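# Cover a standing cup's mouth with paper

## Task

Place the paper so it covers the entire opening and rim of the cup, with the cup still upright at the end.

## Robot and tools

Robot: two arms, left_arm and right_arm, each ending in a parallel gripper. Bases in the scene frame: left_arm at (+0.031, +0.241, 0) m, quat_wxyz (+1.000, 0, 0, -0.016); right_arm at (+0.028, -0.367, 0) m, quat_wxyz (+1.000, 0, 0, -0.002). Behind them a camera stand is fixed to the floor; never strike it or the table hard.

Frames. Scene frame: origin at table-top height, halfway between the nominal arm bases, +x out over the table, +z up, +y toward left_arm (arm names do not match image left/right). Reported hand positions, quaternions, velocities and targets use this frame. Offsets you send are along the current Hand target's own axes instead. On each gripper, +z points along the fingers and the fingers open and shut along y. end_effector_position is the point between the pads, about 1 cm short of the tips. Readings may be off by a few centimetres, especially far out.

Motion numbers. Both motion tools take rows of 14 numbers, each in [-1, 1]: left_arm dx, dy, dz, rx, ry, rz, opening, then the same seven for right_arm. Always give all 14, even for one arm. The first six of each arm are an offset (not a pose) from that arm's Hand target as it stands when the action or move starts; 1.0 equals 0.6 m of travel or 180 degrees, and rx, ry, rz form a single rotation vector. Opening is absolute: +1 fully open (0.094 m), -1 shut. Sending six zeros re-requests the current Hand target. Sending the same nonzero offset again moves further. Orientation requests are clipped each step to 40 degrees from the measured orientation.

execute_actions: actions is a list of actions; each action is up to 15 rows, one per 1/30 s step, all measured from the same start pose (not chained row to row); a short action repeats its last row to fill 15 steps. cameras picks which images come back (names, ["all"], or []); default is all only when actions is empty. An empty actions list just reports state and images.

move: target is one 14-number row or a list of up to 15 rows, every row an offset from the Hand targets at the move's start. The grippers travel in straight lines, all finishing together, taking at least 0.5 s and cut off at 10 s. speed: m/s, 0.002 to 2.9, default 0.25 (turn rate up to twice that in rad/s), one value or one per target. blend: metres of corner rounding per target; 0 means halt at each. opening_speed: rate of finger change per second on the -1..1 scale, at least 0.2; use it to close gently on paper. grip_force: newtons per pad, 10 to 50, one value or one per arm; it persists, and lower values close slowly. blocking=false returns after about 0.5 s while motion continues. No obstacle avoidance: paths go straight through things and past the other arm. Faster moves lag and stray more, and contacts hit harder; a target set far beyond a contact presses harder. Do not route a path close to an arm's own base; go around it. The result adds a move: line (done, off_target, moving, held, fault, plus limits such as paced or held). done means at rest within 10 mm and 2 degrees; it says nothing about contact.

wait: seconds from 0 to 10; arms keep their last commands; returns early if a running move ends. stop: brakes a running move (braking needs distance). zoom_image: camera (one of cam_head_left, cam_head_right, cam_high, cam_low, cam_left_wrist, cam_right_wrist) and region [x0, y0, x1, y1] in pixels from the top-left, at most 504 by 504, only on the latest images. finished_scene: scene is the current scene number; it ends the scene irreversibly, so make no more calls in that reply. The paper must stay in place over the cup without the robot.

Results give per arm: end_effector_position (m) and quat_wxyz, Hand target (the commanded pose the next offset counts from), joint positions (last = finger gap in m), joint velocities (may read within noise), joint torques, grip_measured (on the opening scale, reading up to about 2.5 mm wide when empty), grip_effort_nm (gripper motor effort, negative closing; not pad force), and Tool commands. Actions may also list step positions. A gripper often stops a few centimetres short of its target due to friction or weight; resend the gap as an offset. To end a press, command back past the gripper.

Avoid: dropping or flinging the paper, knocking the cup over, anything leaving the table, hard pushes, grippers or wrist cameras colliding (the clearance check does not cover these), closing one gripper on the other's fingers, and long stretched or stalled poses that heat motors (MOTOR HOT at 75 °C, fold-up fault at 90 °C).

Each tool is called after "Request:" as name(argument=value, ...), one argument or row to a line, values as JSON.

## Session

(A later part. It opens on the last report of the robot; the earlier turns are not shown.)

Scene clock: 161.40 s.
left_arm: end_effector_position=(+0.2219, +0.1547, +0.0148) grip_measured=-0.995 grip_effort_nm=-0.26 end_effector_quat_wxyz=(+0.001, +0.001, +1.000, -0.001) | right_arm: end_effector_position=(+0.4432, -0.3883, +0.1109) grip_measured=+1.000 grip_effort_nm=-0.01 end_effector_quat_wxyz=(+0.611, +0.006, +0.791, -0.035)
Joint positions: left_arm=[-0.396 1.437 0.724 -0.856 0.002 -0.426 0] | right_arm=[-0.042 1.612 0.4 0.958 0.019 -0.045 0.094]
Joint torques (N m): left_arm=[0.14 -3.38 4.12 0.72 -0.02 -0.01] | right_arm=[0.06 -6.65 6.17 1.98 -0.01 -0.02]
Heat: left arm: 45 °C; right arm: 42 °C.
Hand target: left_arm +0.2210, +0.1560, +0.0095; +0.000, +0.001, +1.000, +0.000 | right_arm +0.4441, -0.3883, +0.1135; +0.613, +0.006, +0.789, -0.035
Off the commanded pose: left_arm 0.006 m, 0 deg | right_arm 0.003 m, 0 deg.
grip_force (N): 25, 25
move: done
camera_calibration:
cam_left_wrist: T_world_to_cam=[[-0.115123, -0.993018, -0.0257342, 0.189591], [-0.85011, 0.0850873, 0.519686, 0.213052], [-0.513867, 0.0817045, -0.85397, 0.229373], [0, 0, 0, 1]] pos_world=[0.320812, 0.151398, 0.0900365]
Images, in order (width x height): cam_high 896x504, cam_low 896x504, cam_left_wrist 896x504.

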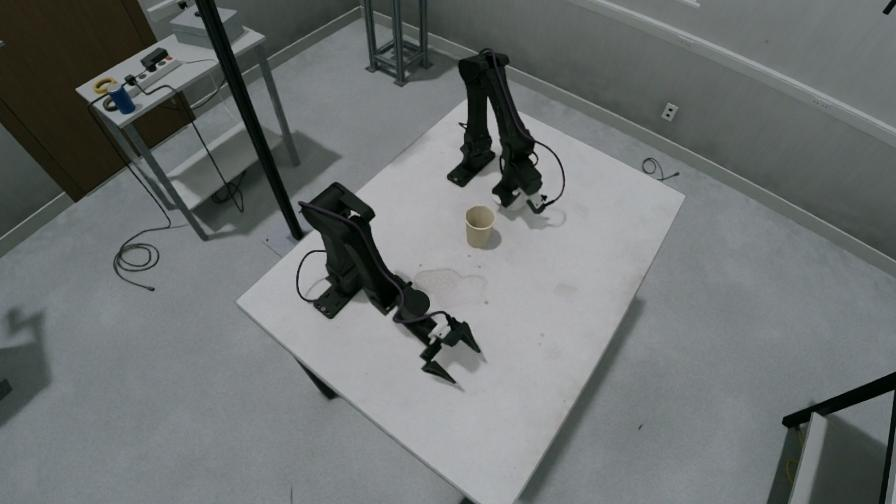

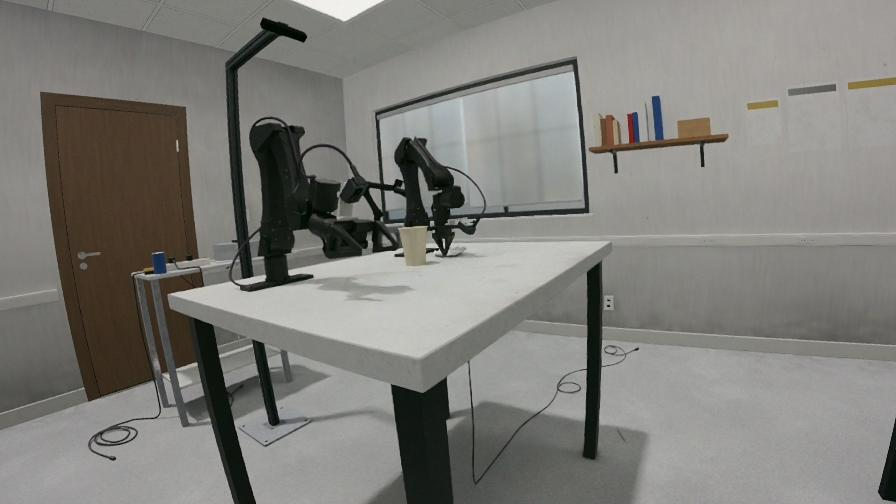

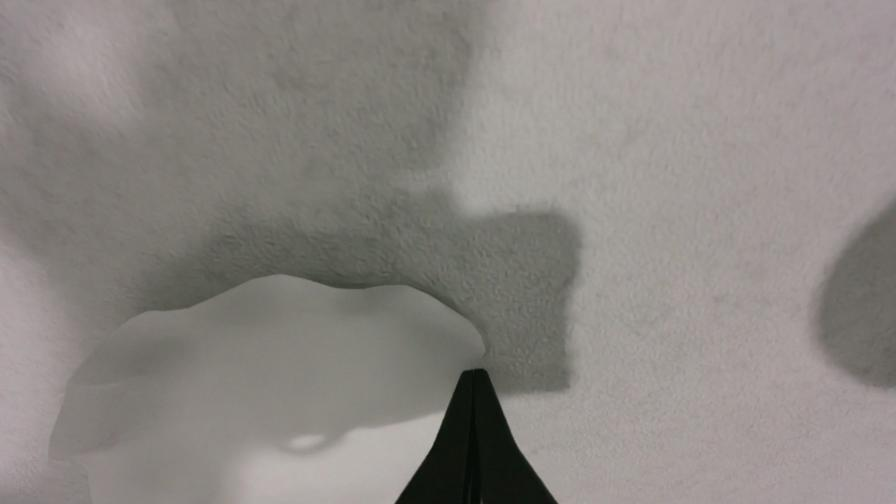

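Request:
move(
  target=[0, 0, -0.15, 0, 0, 0, -1, 0, 0, 0, 0, 0, 0, 1],
  speed=0.1,
  grip_force=50,
  cameras=["all"],
)

Request:
zoom_image(
  camera="cam_low",
  region=[390, 190, 510, 270],
)

Request:
zoom_image(
  camera="cam_high",
  region=[450, 130, 590, 240],
)

Scene clock: 167.90 s.
left_arm: end_effector_position=(+0.2156, +0.1576, +0.0891) grip_measured=-0.995 grip_effort_nm=-0.25 end_effector_quat_wxyz=(-0.015, +0.001, +1.000, +0.006) | right_arm: end_effector_position=(+0.4432, -0.3883, +0.1109) grip_measured=+1.000 grip_effort_nm=-0.01 end_effector_quat_wxyz=(+0.611, +0.006, +0.791, -0.035)
Joint positions: left_arm=[-0.396 1.348 0.962 -1.218 0.002 -0.426 0] | right_arm=[-0.042 1.612 0.4 0.958 0.019 -0.045 0.094]
Joint torques (N m): left_arm=[0.12 -4.94 9.02 0.28 0.01 0] | right_arm=[0.05 -6.65 6.17 1.98 -0.01 -0.02]
Heat: left arm: 45 °C; right arm: 42 °C.
Hand target: left_arm +0.2210, +0.1560, +0.0995; +0.000, +0.001, +1.000, +0.000 | right_arm +0.4441, -0.3883, +0.1135; +0.613, +0.006, +0.789, -0.035
Off the commanded pose: left_arm 0.012 m, 2 deg | right_arm 0.003 m, 0 deg.
move: off_target (left_arm)
camera_calibration:
cam_left_wrist: T_world_to_cam=[[-0.116129, -0.992566, -0.0364268, 0.194628], [-0.833069, 0.0773667, 0.547732, 0.163943], [-0.540842, 0.0939538, -0.83586, 0.291661], [0, 0, 0, 1]] pos_world=[0.31692, 0.153094, 0.161081]

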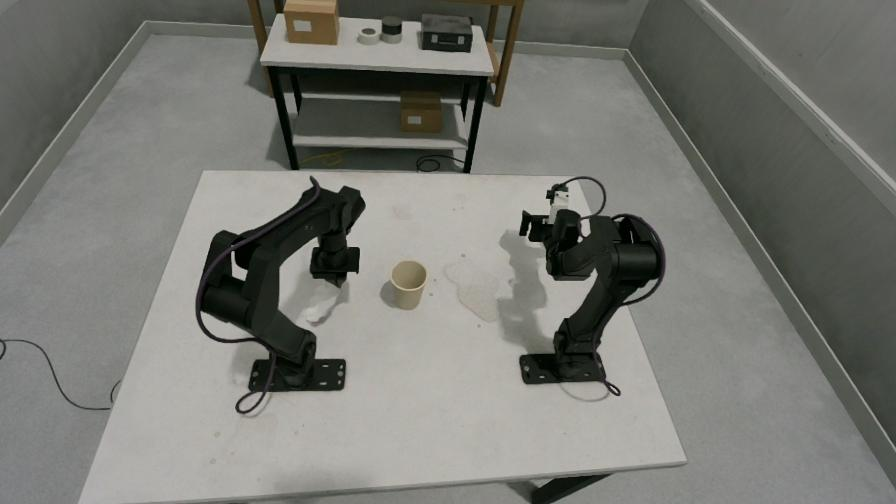

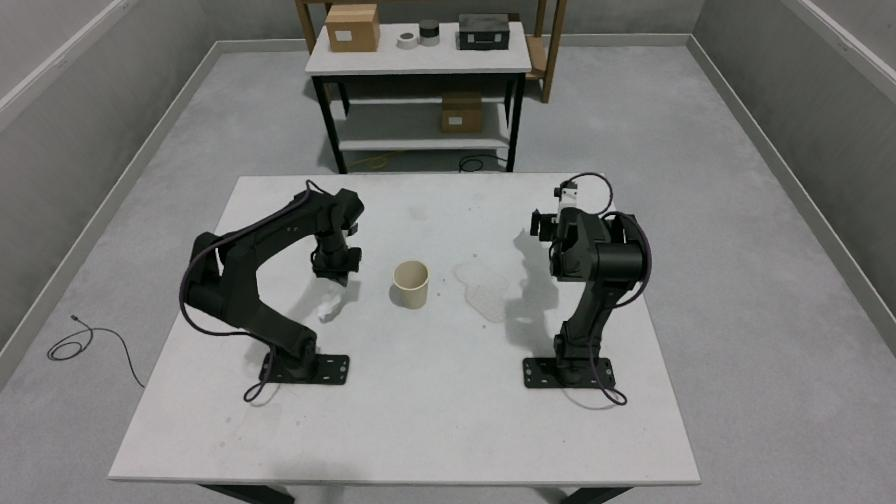

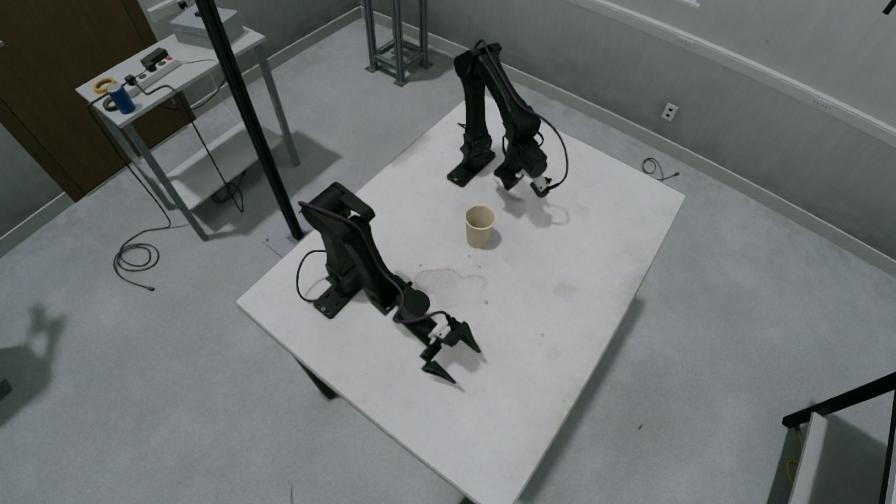

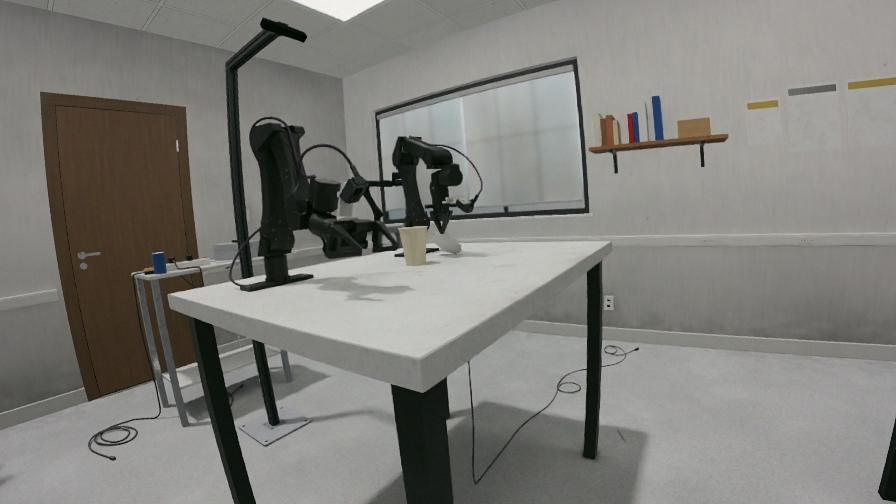

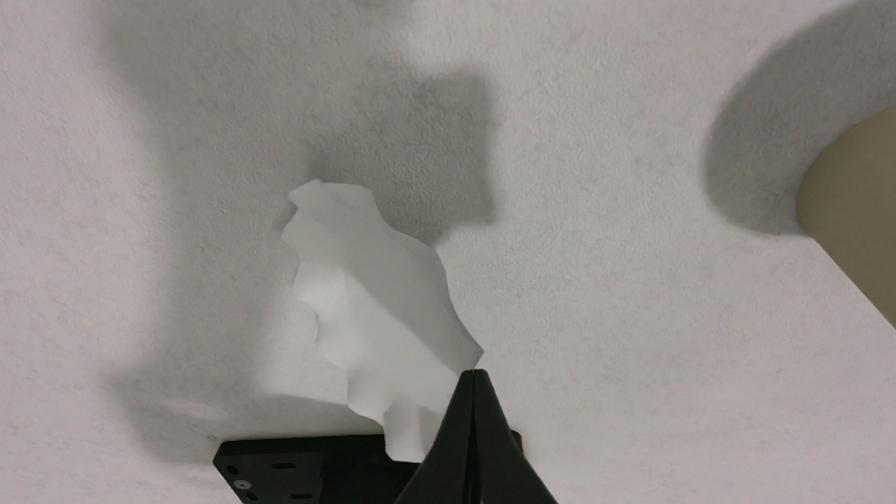

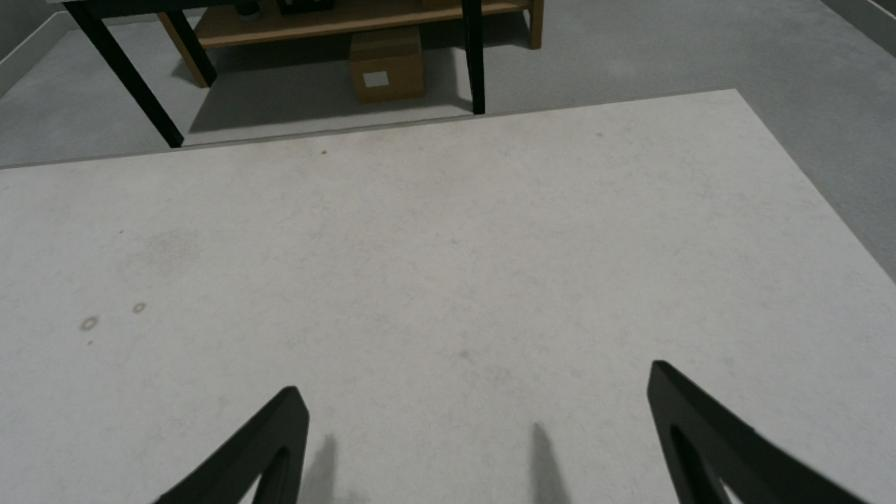

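Scaled by 4.200 from the camera's 896x504 image, which has a finer 1280x720 frame.

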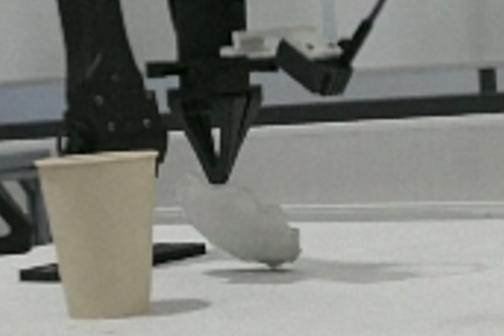

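Scaled by 3.600 from the camera's 896x504 image, which has a finer 1280x720 frame.

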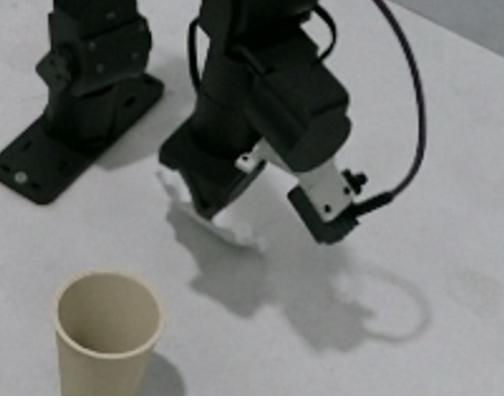

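Request:
move(
  target=[
    [0.018, 0, -0.15, 0, 0, 0, -1, 0, 0, 0, 0, 0, 0, 1],
    [0.0792, -0.16, -0.1842, -0.165, -0.1884, 0.5176, -1, 0, 0, 0, 0, 0, 0, 1],
  ],
  speed=0.2,
  blend=0.02,
  cameras=["cam_head_left", "cam_head_right", "cam_high", "cam_low", "cam_left_wrist"],
)

Request:
zoom_image(
  camera="cam_head_right",
  region=[280, 200, 500, 340],
)

Request:
zoom_image(
  camera="cam_low",
  region=[370, 180, 490, 270],
)

Request:
zoom_image(
  camera="cam_high",
  region=[430, 130, 570, 250],
)

Scene clock: 256.20 s.
left_arm: end_effector_position=(+0.1723, +0.0608, +0.2095) grip_measured=-0.995 grip_effort_nm=-0.25 end_effector_quat_wxyz=(+0.244, +0.712, +0.619, +0.226) | right_arm: end_effector_position=(+0.4432, -0.3883, +0.1109) grip_measured=+1.000 grip_effort_nm=-0.01 end_effector_quat_wxyz=(+0.611, +0.006, +0.791, -0.035)
Joint positions: left_arm=[-1.375 1.143 1.142 -1.355 -0.648 0.377 0] | right_arm=[-0.042 1.612 0.4 0.958 0.019 -0.045 0.094]
Joint torques (N m): left_arm=[-0.55 -3.43 4.75 1.11 -0.43 -0.09] | right_arm=[0.06 -6.64 6.17 1.98 -0.01 -0.02]
Heat: left arm: 44 °C; right arm: 43 °C.
Hand target: left_arm +0.1733, +0.0601, +0.2100; +0.258, +0.708, +0.618, +0.225 | right_arm +0.4441, -0.3883, +0.1135; +0.613, +0.006, +0.789, -0.035
Off the commanded pose: left_arm 0.001 m, 2 deg | right_arm 0.003 m, 0 deg.
move: done
camera_calibration:
cam_left_wrist: T_world_to_cam=[[-0.73268, 0.224844, -0.642359, 0.257097], [-0.148958, 0.867985, 0.473723, -0.0810673], [0.664072, 0.442772, -0.602463, 0.100292], [0, 0, 0, 1]] pos_world=[0.109693, -0.0318479, 0.263974]
Images, in order (width x height): cam_head_left 896x504, cam_head_right 896x504, cam_high 896x504, cam_low 896x504, cam_left_wrist 896x504.

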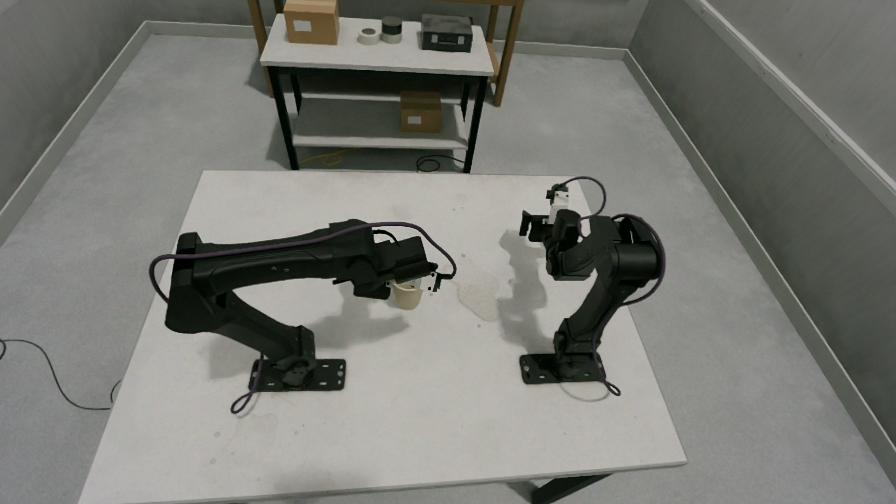

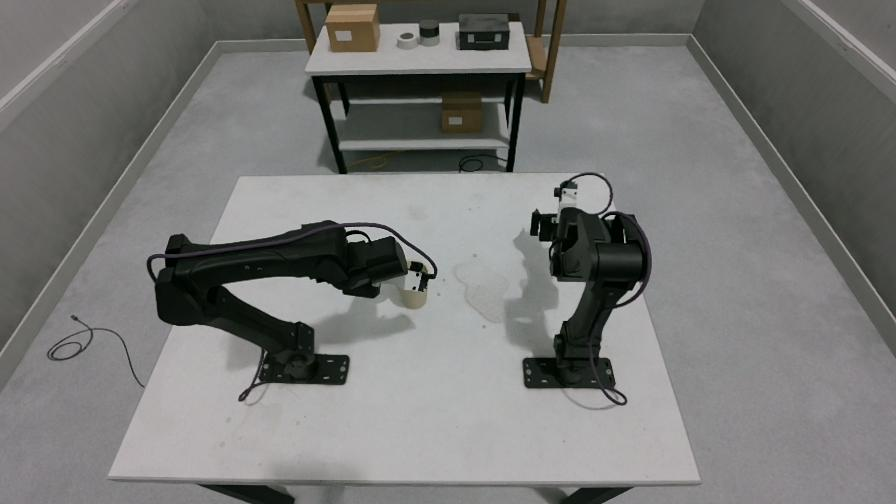

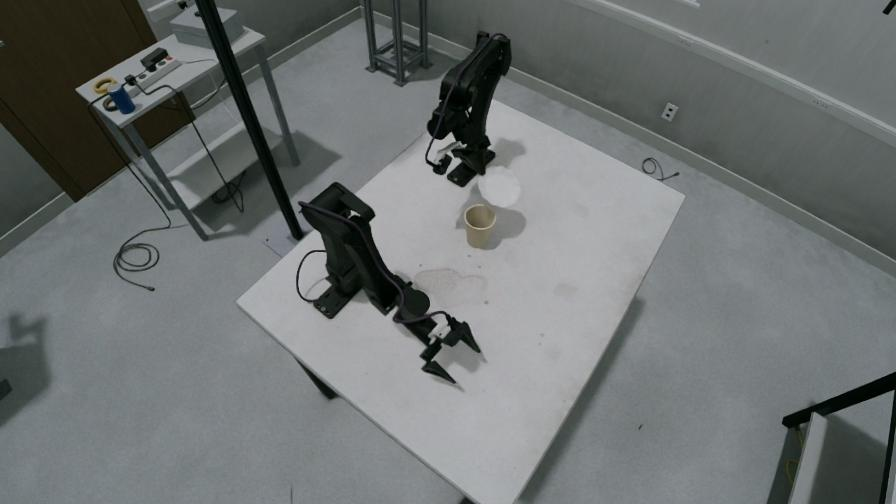

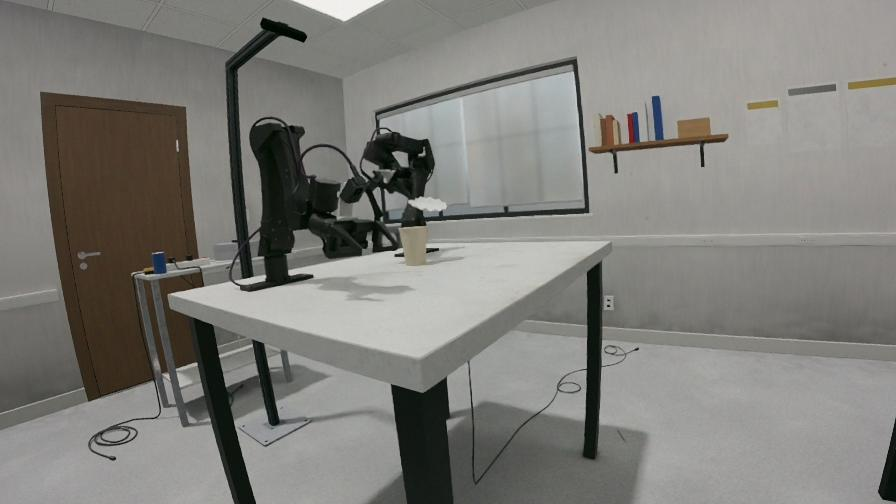

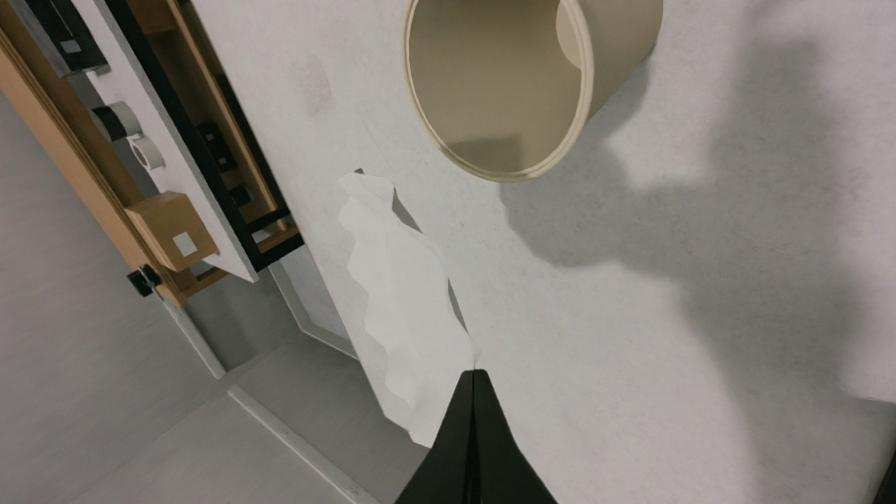

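Scaled by 2.291 from the camera's 896x504 image, which has a finer 1280x720 frame.

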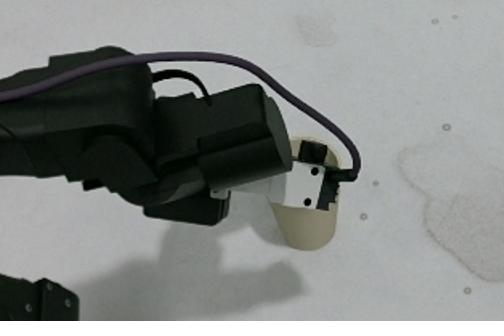

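Scaled by 4.200 from the camera's 896x504 image, which has a finer 1280x720 frame.

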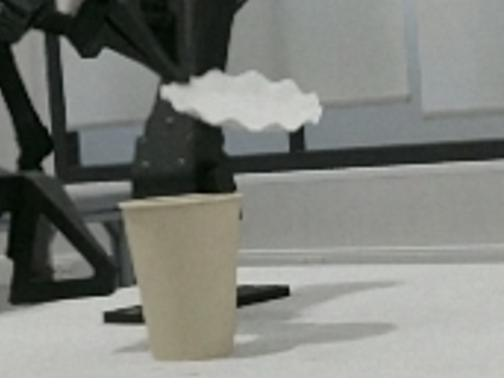

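Scaled by 3.600 from the camera's 896x504 image, which has a finer 1280x720 frame.

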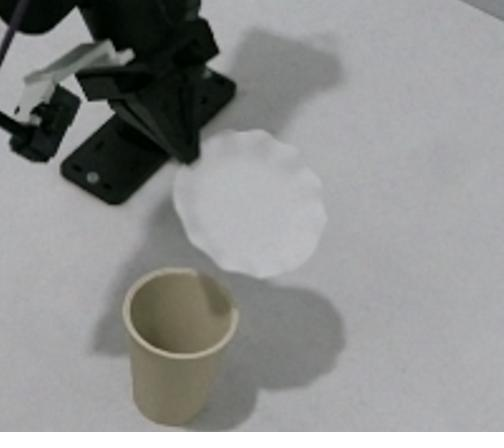

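Request:
move(
  target=[0, 0, 0, -0.1227, -0.0471, -0.0395, -1, 0, 0, 0, 0, 0, 0, 1],
  speed=0.15,
  cameras=["cam_head_left", "cam_high", "cam_low", "cam_left_wrist"],
)

Request:
zoom_image(
  camera="cam_low",
  region=[370, 180, 490, 270],
)

Request:
zoom_image(
  camera="cam_high",
  region=[430, 130, 570, 250],
)

Scene clock: 299.30 s.
left_arm: end_effector_position=(+0.1723, +0.0599, +0.2092) grip_measured=-0.995 grip_effort_nm=-0.26 end_effector_quat_wxyz=(+0.432, +0.632, +0.582, +0.274) | right_arm: end_effector_position=(+0.4432, -0.3883, +0.1109) grip_measured=+1.000 grip_effort_nm=-0.01 end_effector_quat_wxyz=(+0.611, +0.006, +0.791, -0.035)
Joint positions: left_arm=[-1.63 0.961 0.829 -1.134 -1.047 0.169 0] | right_arm=[-0.042 1.612 0.4 0.958 0.019 -0.045 0.094]
Joint torques (N m): left_arm=[-0.59 -2.07 4.92 1.19 -0.61 -0.19] | right_arm=[0.06 -6.65 6.17 1.98 -0.01 -0.02]
Heat: left arm: 43 °C; right arm: 43 °C.
Hand target: left_arm +0.1733, +0.0601, +0.2100; +0.446, +0.621, +0.585, +0.270 | right_arm +0.4441, -0.3883, +0.1135; +0.613, +0.006, +0.789, -0.035
Off the commanded pose: left_arm 0.001 m, 2 deg | right_arm 0.003 m, 0 deg.
move: done
camera_calibration:
cam_left_wrist: T_world_to_cam=[[-0.452623, 0.0543491, -0.890044, 0.270919], [-0.254376, 0.948795, 0.187297, -0.0069488], [0.854649, 0.311181, -0.415621, 0.0363863], [0, 0, 0, 1]] pos_world=[0.0897591, -0.0194539, 0.257555]
Images, in order (width x height): cam_head_left 896x504, cam_high 896x504, cam_low 896x504, cam_left_wrist 896x504.

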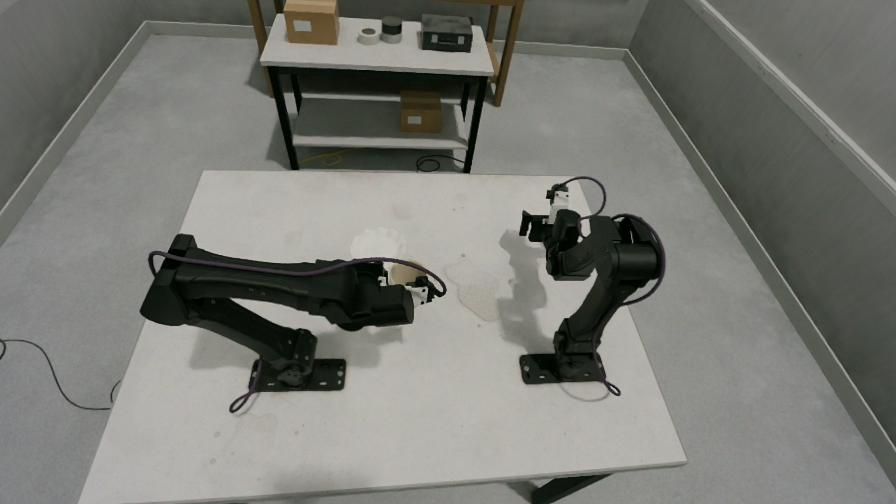

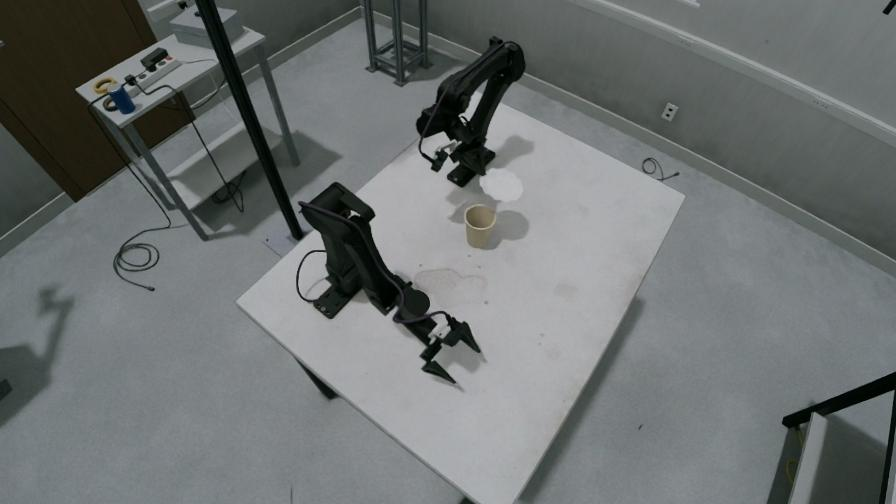

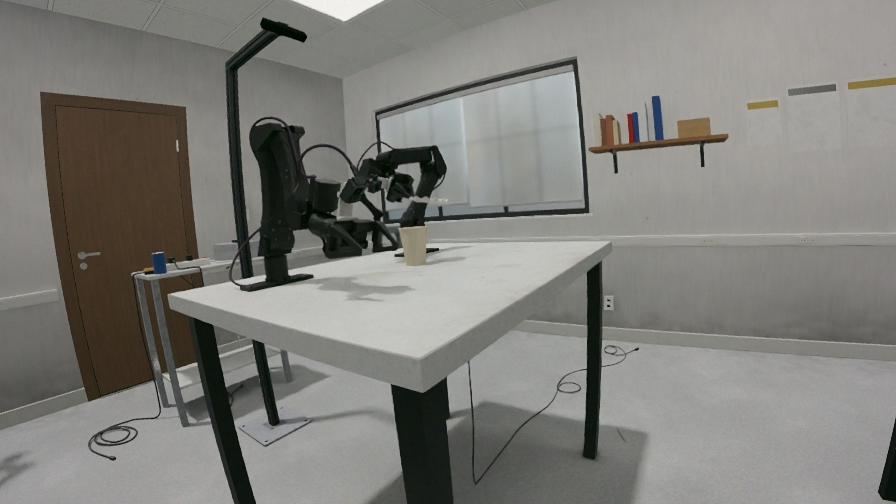

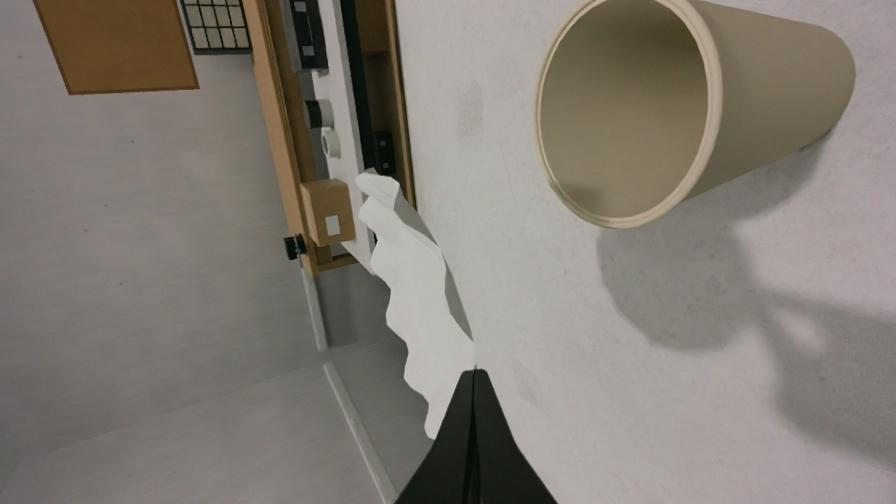

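Scaled by 4.200 from the camera's 896x504 image, which has a finer 1280x720 frame.

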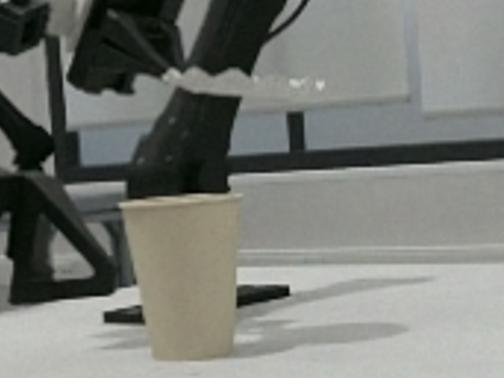

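Scaled by 3.600 from the camera's 896x504 image, which has a finer 1280x720 frame.

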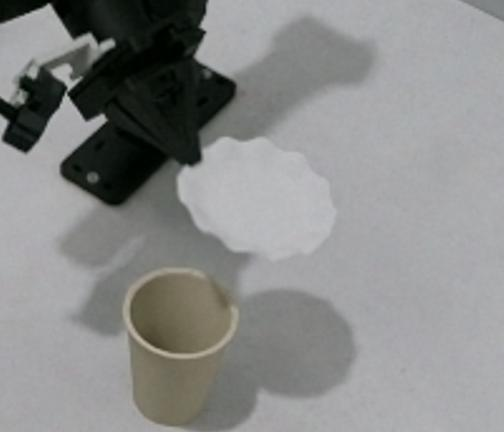

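Request:
zoom_image(
  camera="cam_head_left",
  region=[330, 210, 450, 330],
)

Scaled by 4.200 from the camera's 896x504 image, which has a finer 1280x720 frame.

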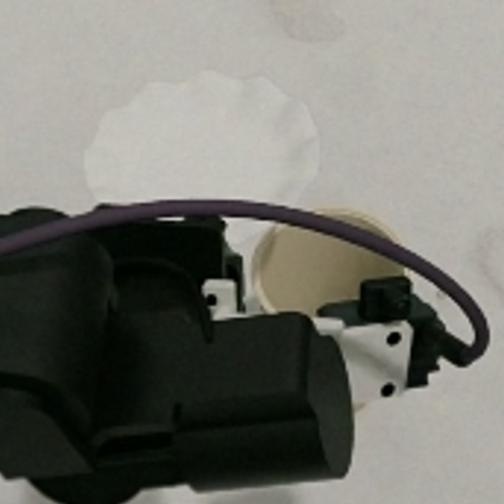

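Request:
move(
  target=[-0.0988, -0.0932, 0.0455, 0, 0, 0, -1, 0, 0, 0, 0, 0, 0, 1],
  speed=0.12,
  cameras=["cam_head_left", "cam_head_right", "cam_high", "cam_low", "cam_left_wrist"],
)

Request:
zoom_image(
  camera="cam_low",
  region=[370, 180, 490, 270],
)

Request:
zoom_image(
  camera="cam_high",
  region=[430, 150, 550, 260],
)

Request:
zoom_image(
  camera="cam_head_left",
  region=[340, 210, 480, 330],
)

Request:
zoom_image(
  camera="cam_head_right",
  region=[340, 210, 480, 330],
)

Scene clock: 336.63 s.
left_arm: end_effector_position=(+0.1584, -0.0075, +0.1593) grip_measured=-0.995 grip_effort_nm=-0.26 end_effector_quat_wxyz=(+0.435, +0.629, +0.585, +0.269) | right_arm: end_effector_position=(+0.4432, -0.3883, +0.1109) grip_measured=+1.000 grip_effort_nm=-0.01 end_effector_quat_wxyz=(+0.611, +0.006, +0.791, -0.035)
Joint positions: left_arm=[-1.667 1.284 0.809 -0.842 -1.057 0.095 0] | right_arm=[-0.042 1.612 0.4 0.958 0.019 -0.045 0.094]
Joint torques (N m): left_arm=[-0.32 -3.28 5.49 1.11 -0.64 -0.13] | right_arm=[0.05 -6.64 6.16 1.98 -0.01 -0.02]
Heat: left arm: 42 °C; right arm: 44 °C.
Hand target: left_arm +0.1596, -0.0085, +0.1601; +0.446, +0.620, +0.586, +0.270 | right_arm +0.4441, -0.3883, +0.1135; +0.613, +0.006, +0.789, -0.035
Off the commanded pose: left_arm 0.002 m, 2 deg | right_arm 0.003 m, 0 deg.
move: done
camera_calibration:
cam_left_wrist: T_world_to_cam=[[-0.454571, 0.0419284, -0.889723, 0.224099], [-0.255151, 0.950901, 0.175172, 0.0648944], [0.853383, 0.306642, -0.421554, 0.0496426], [0, 0, 0, 1]] pos_world=[0.0760626, -0.0863268, 0.208945]
Images, in order (width x height): cam_head_left 896x504, cam_head_right 896x504, cam_high 896x504, cam_low 896x504, cam_left_wrist 896x504.

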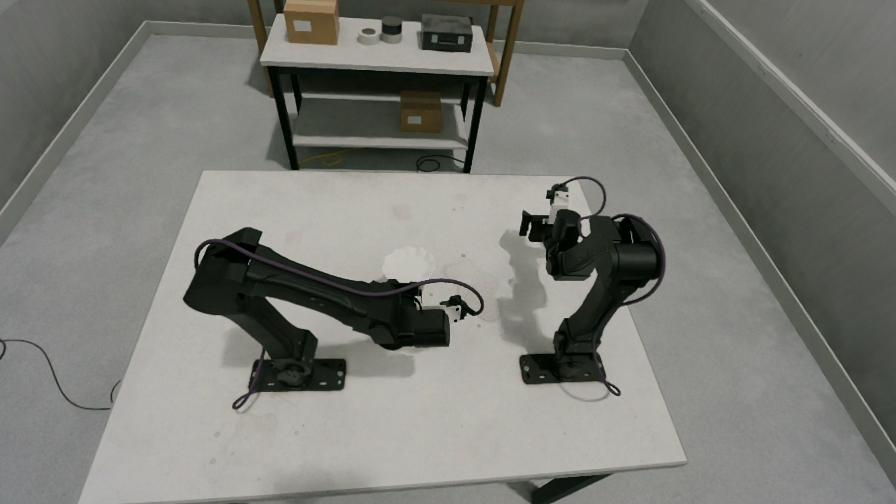

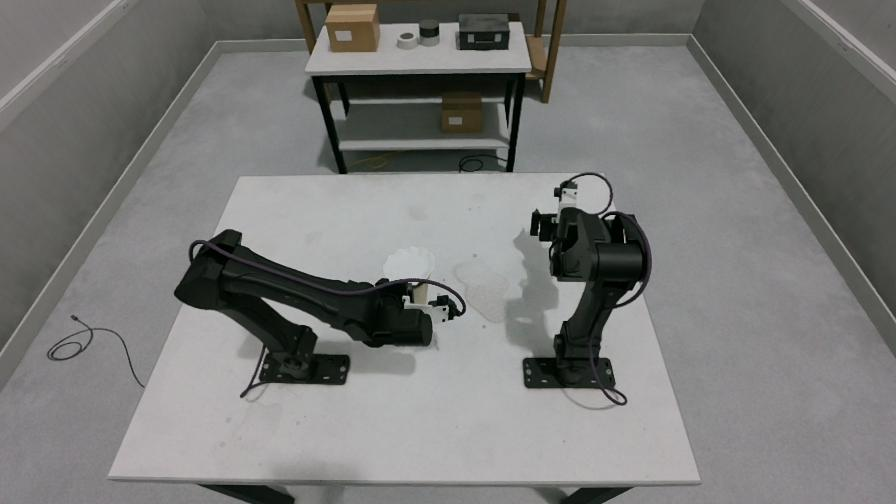

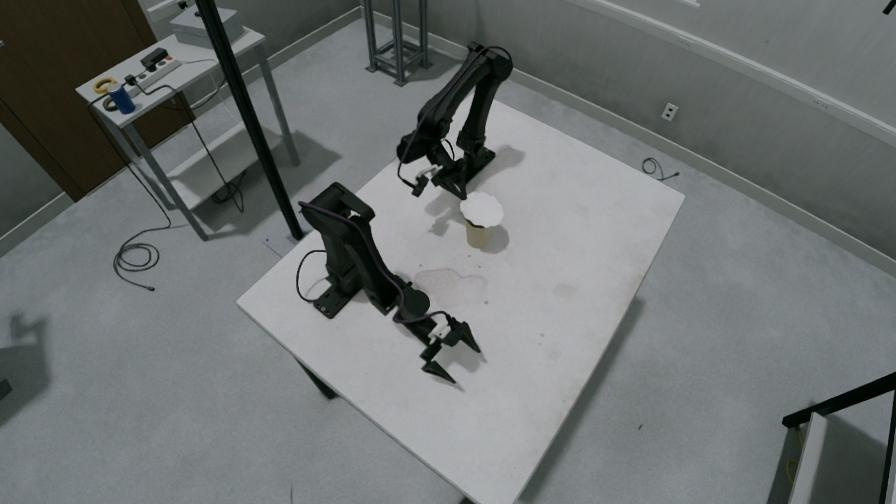

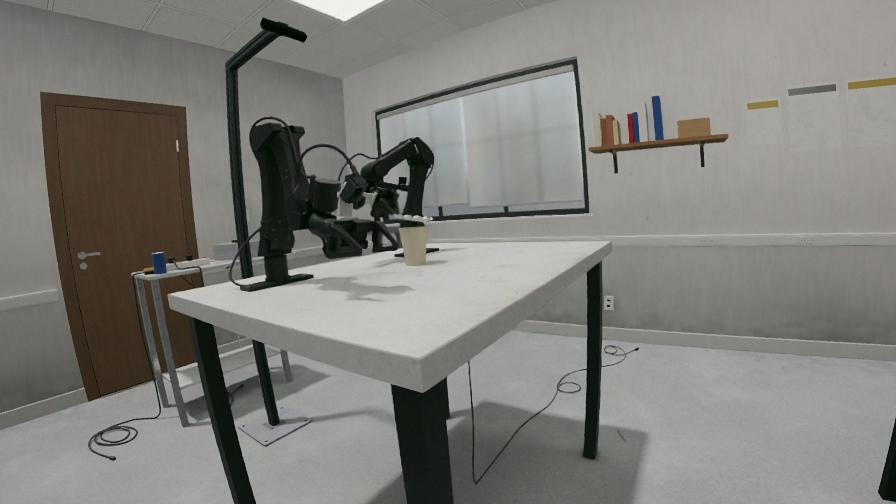

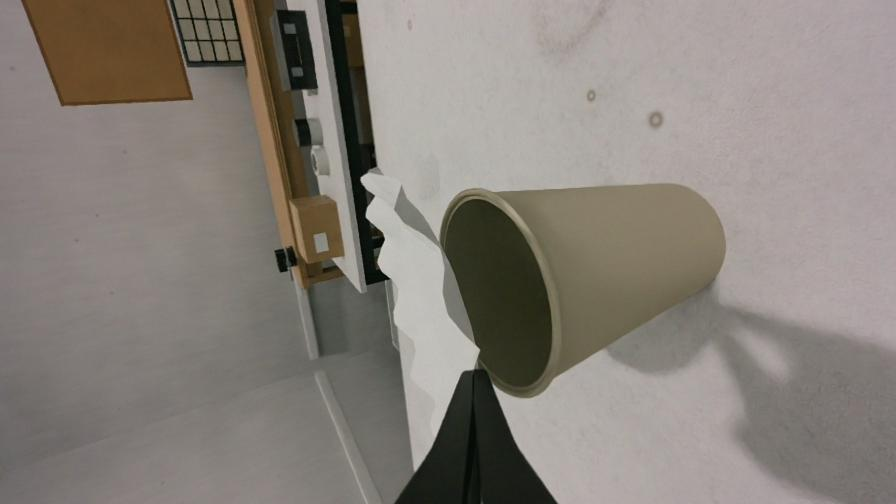

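Scaled by 4.200 from the camera's 896x504 image, which has a finer 1280x720 frame.

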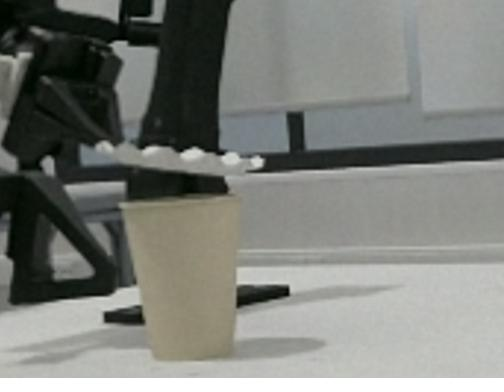

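Scaled by 4.200 from the camera's 896x504 image, which has a finer 1280x720 frame.

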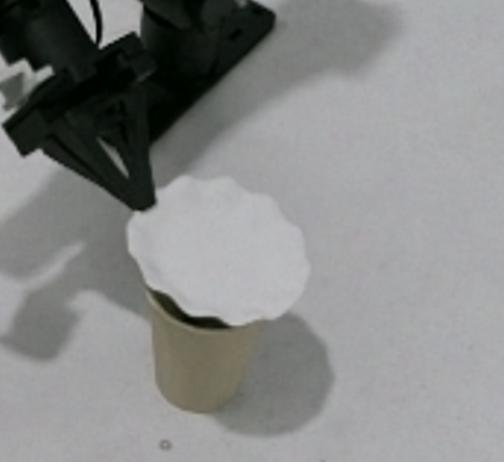

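Scaled by 3.600 from the camera's 896x504 image, which has a finer 1280x720 frame.

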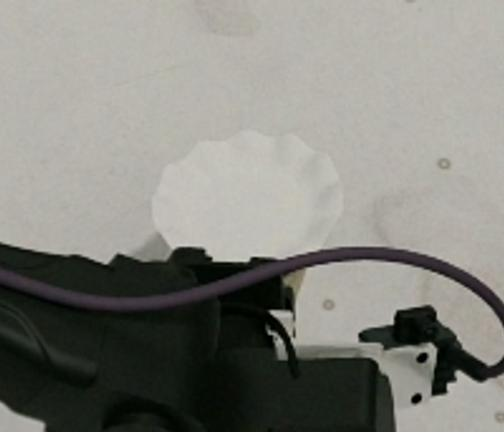

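Scaled by 3.600 from the camera's 896x504 image, which has a finer 1280x720 frame.

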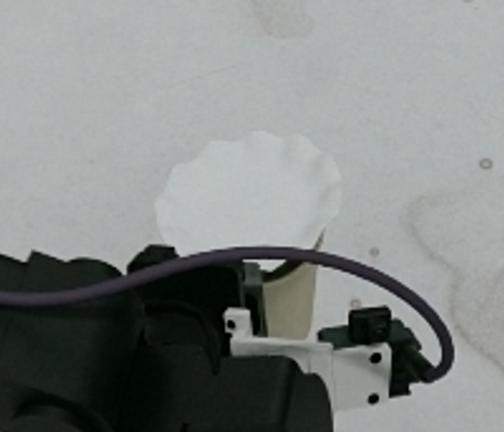

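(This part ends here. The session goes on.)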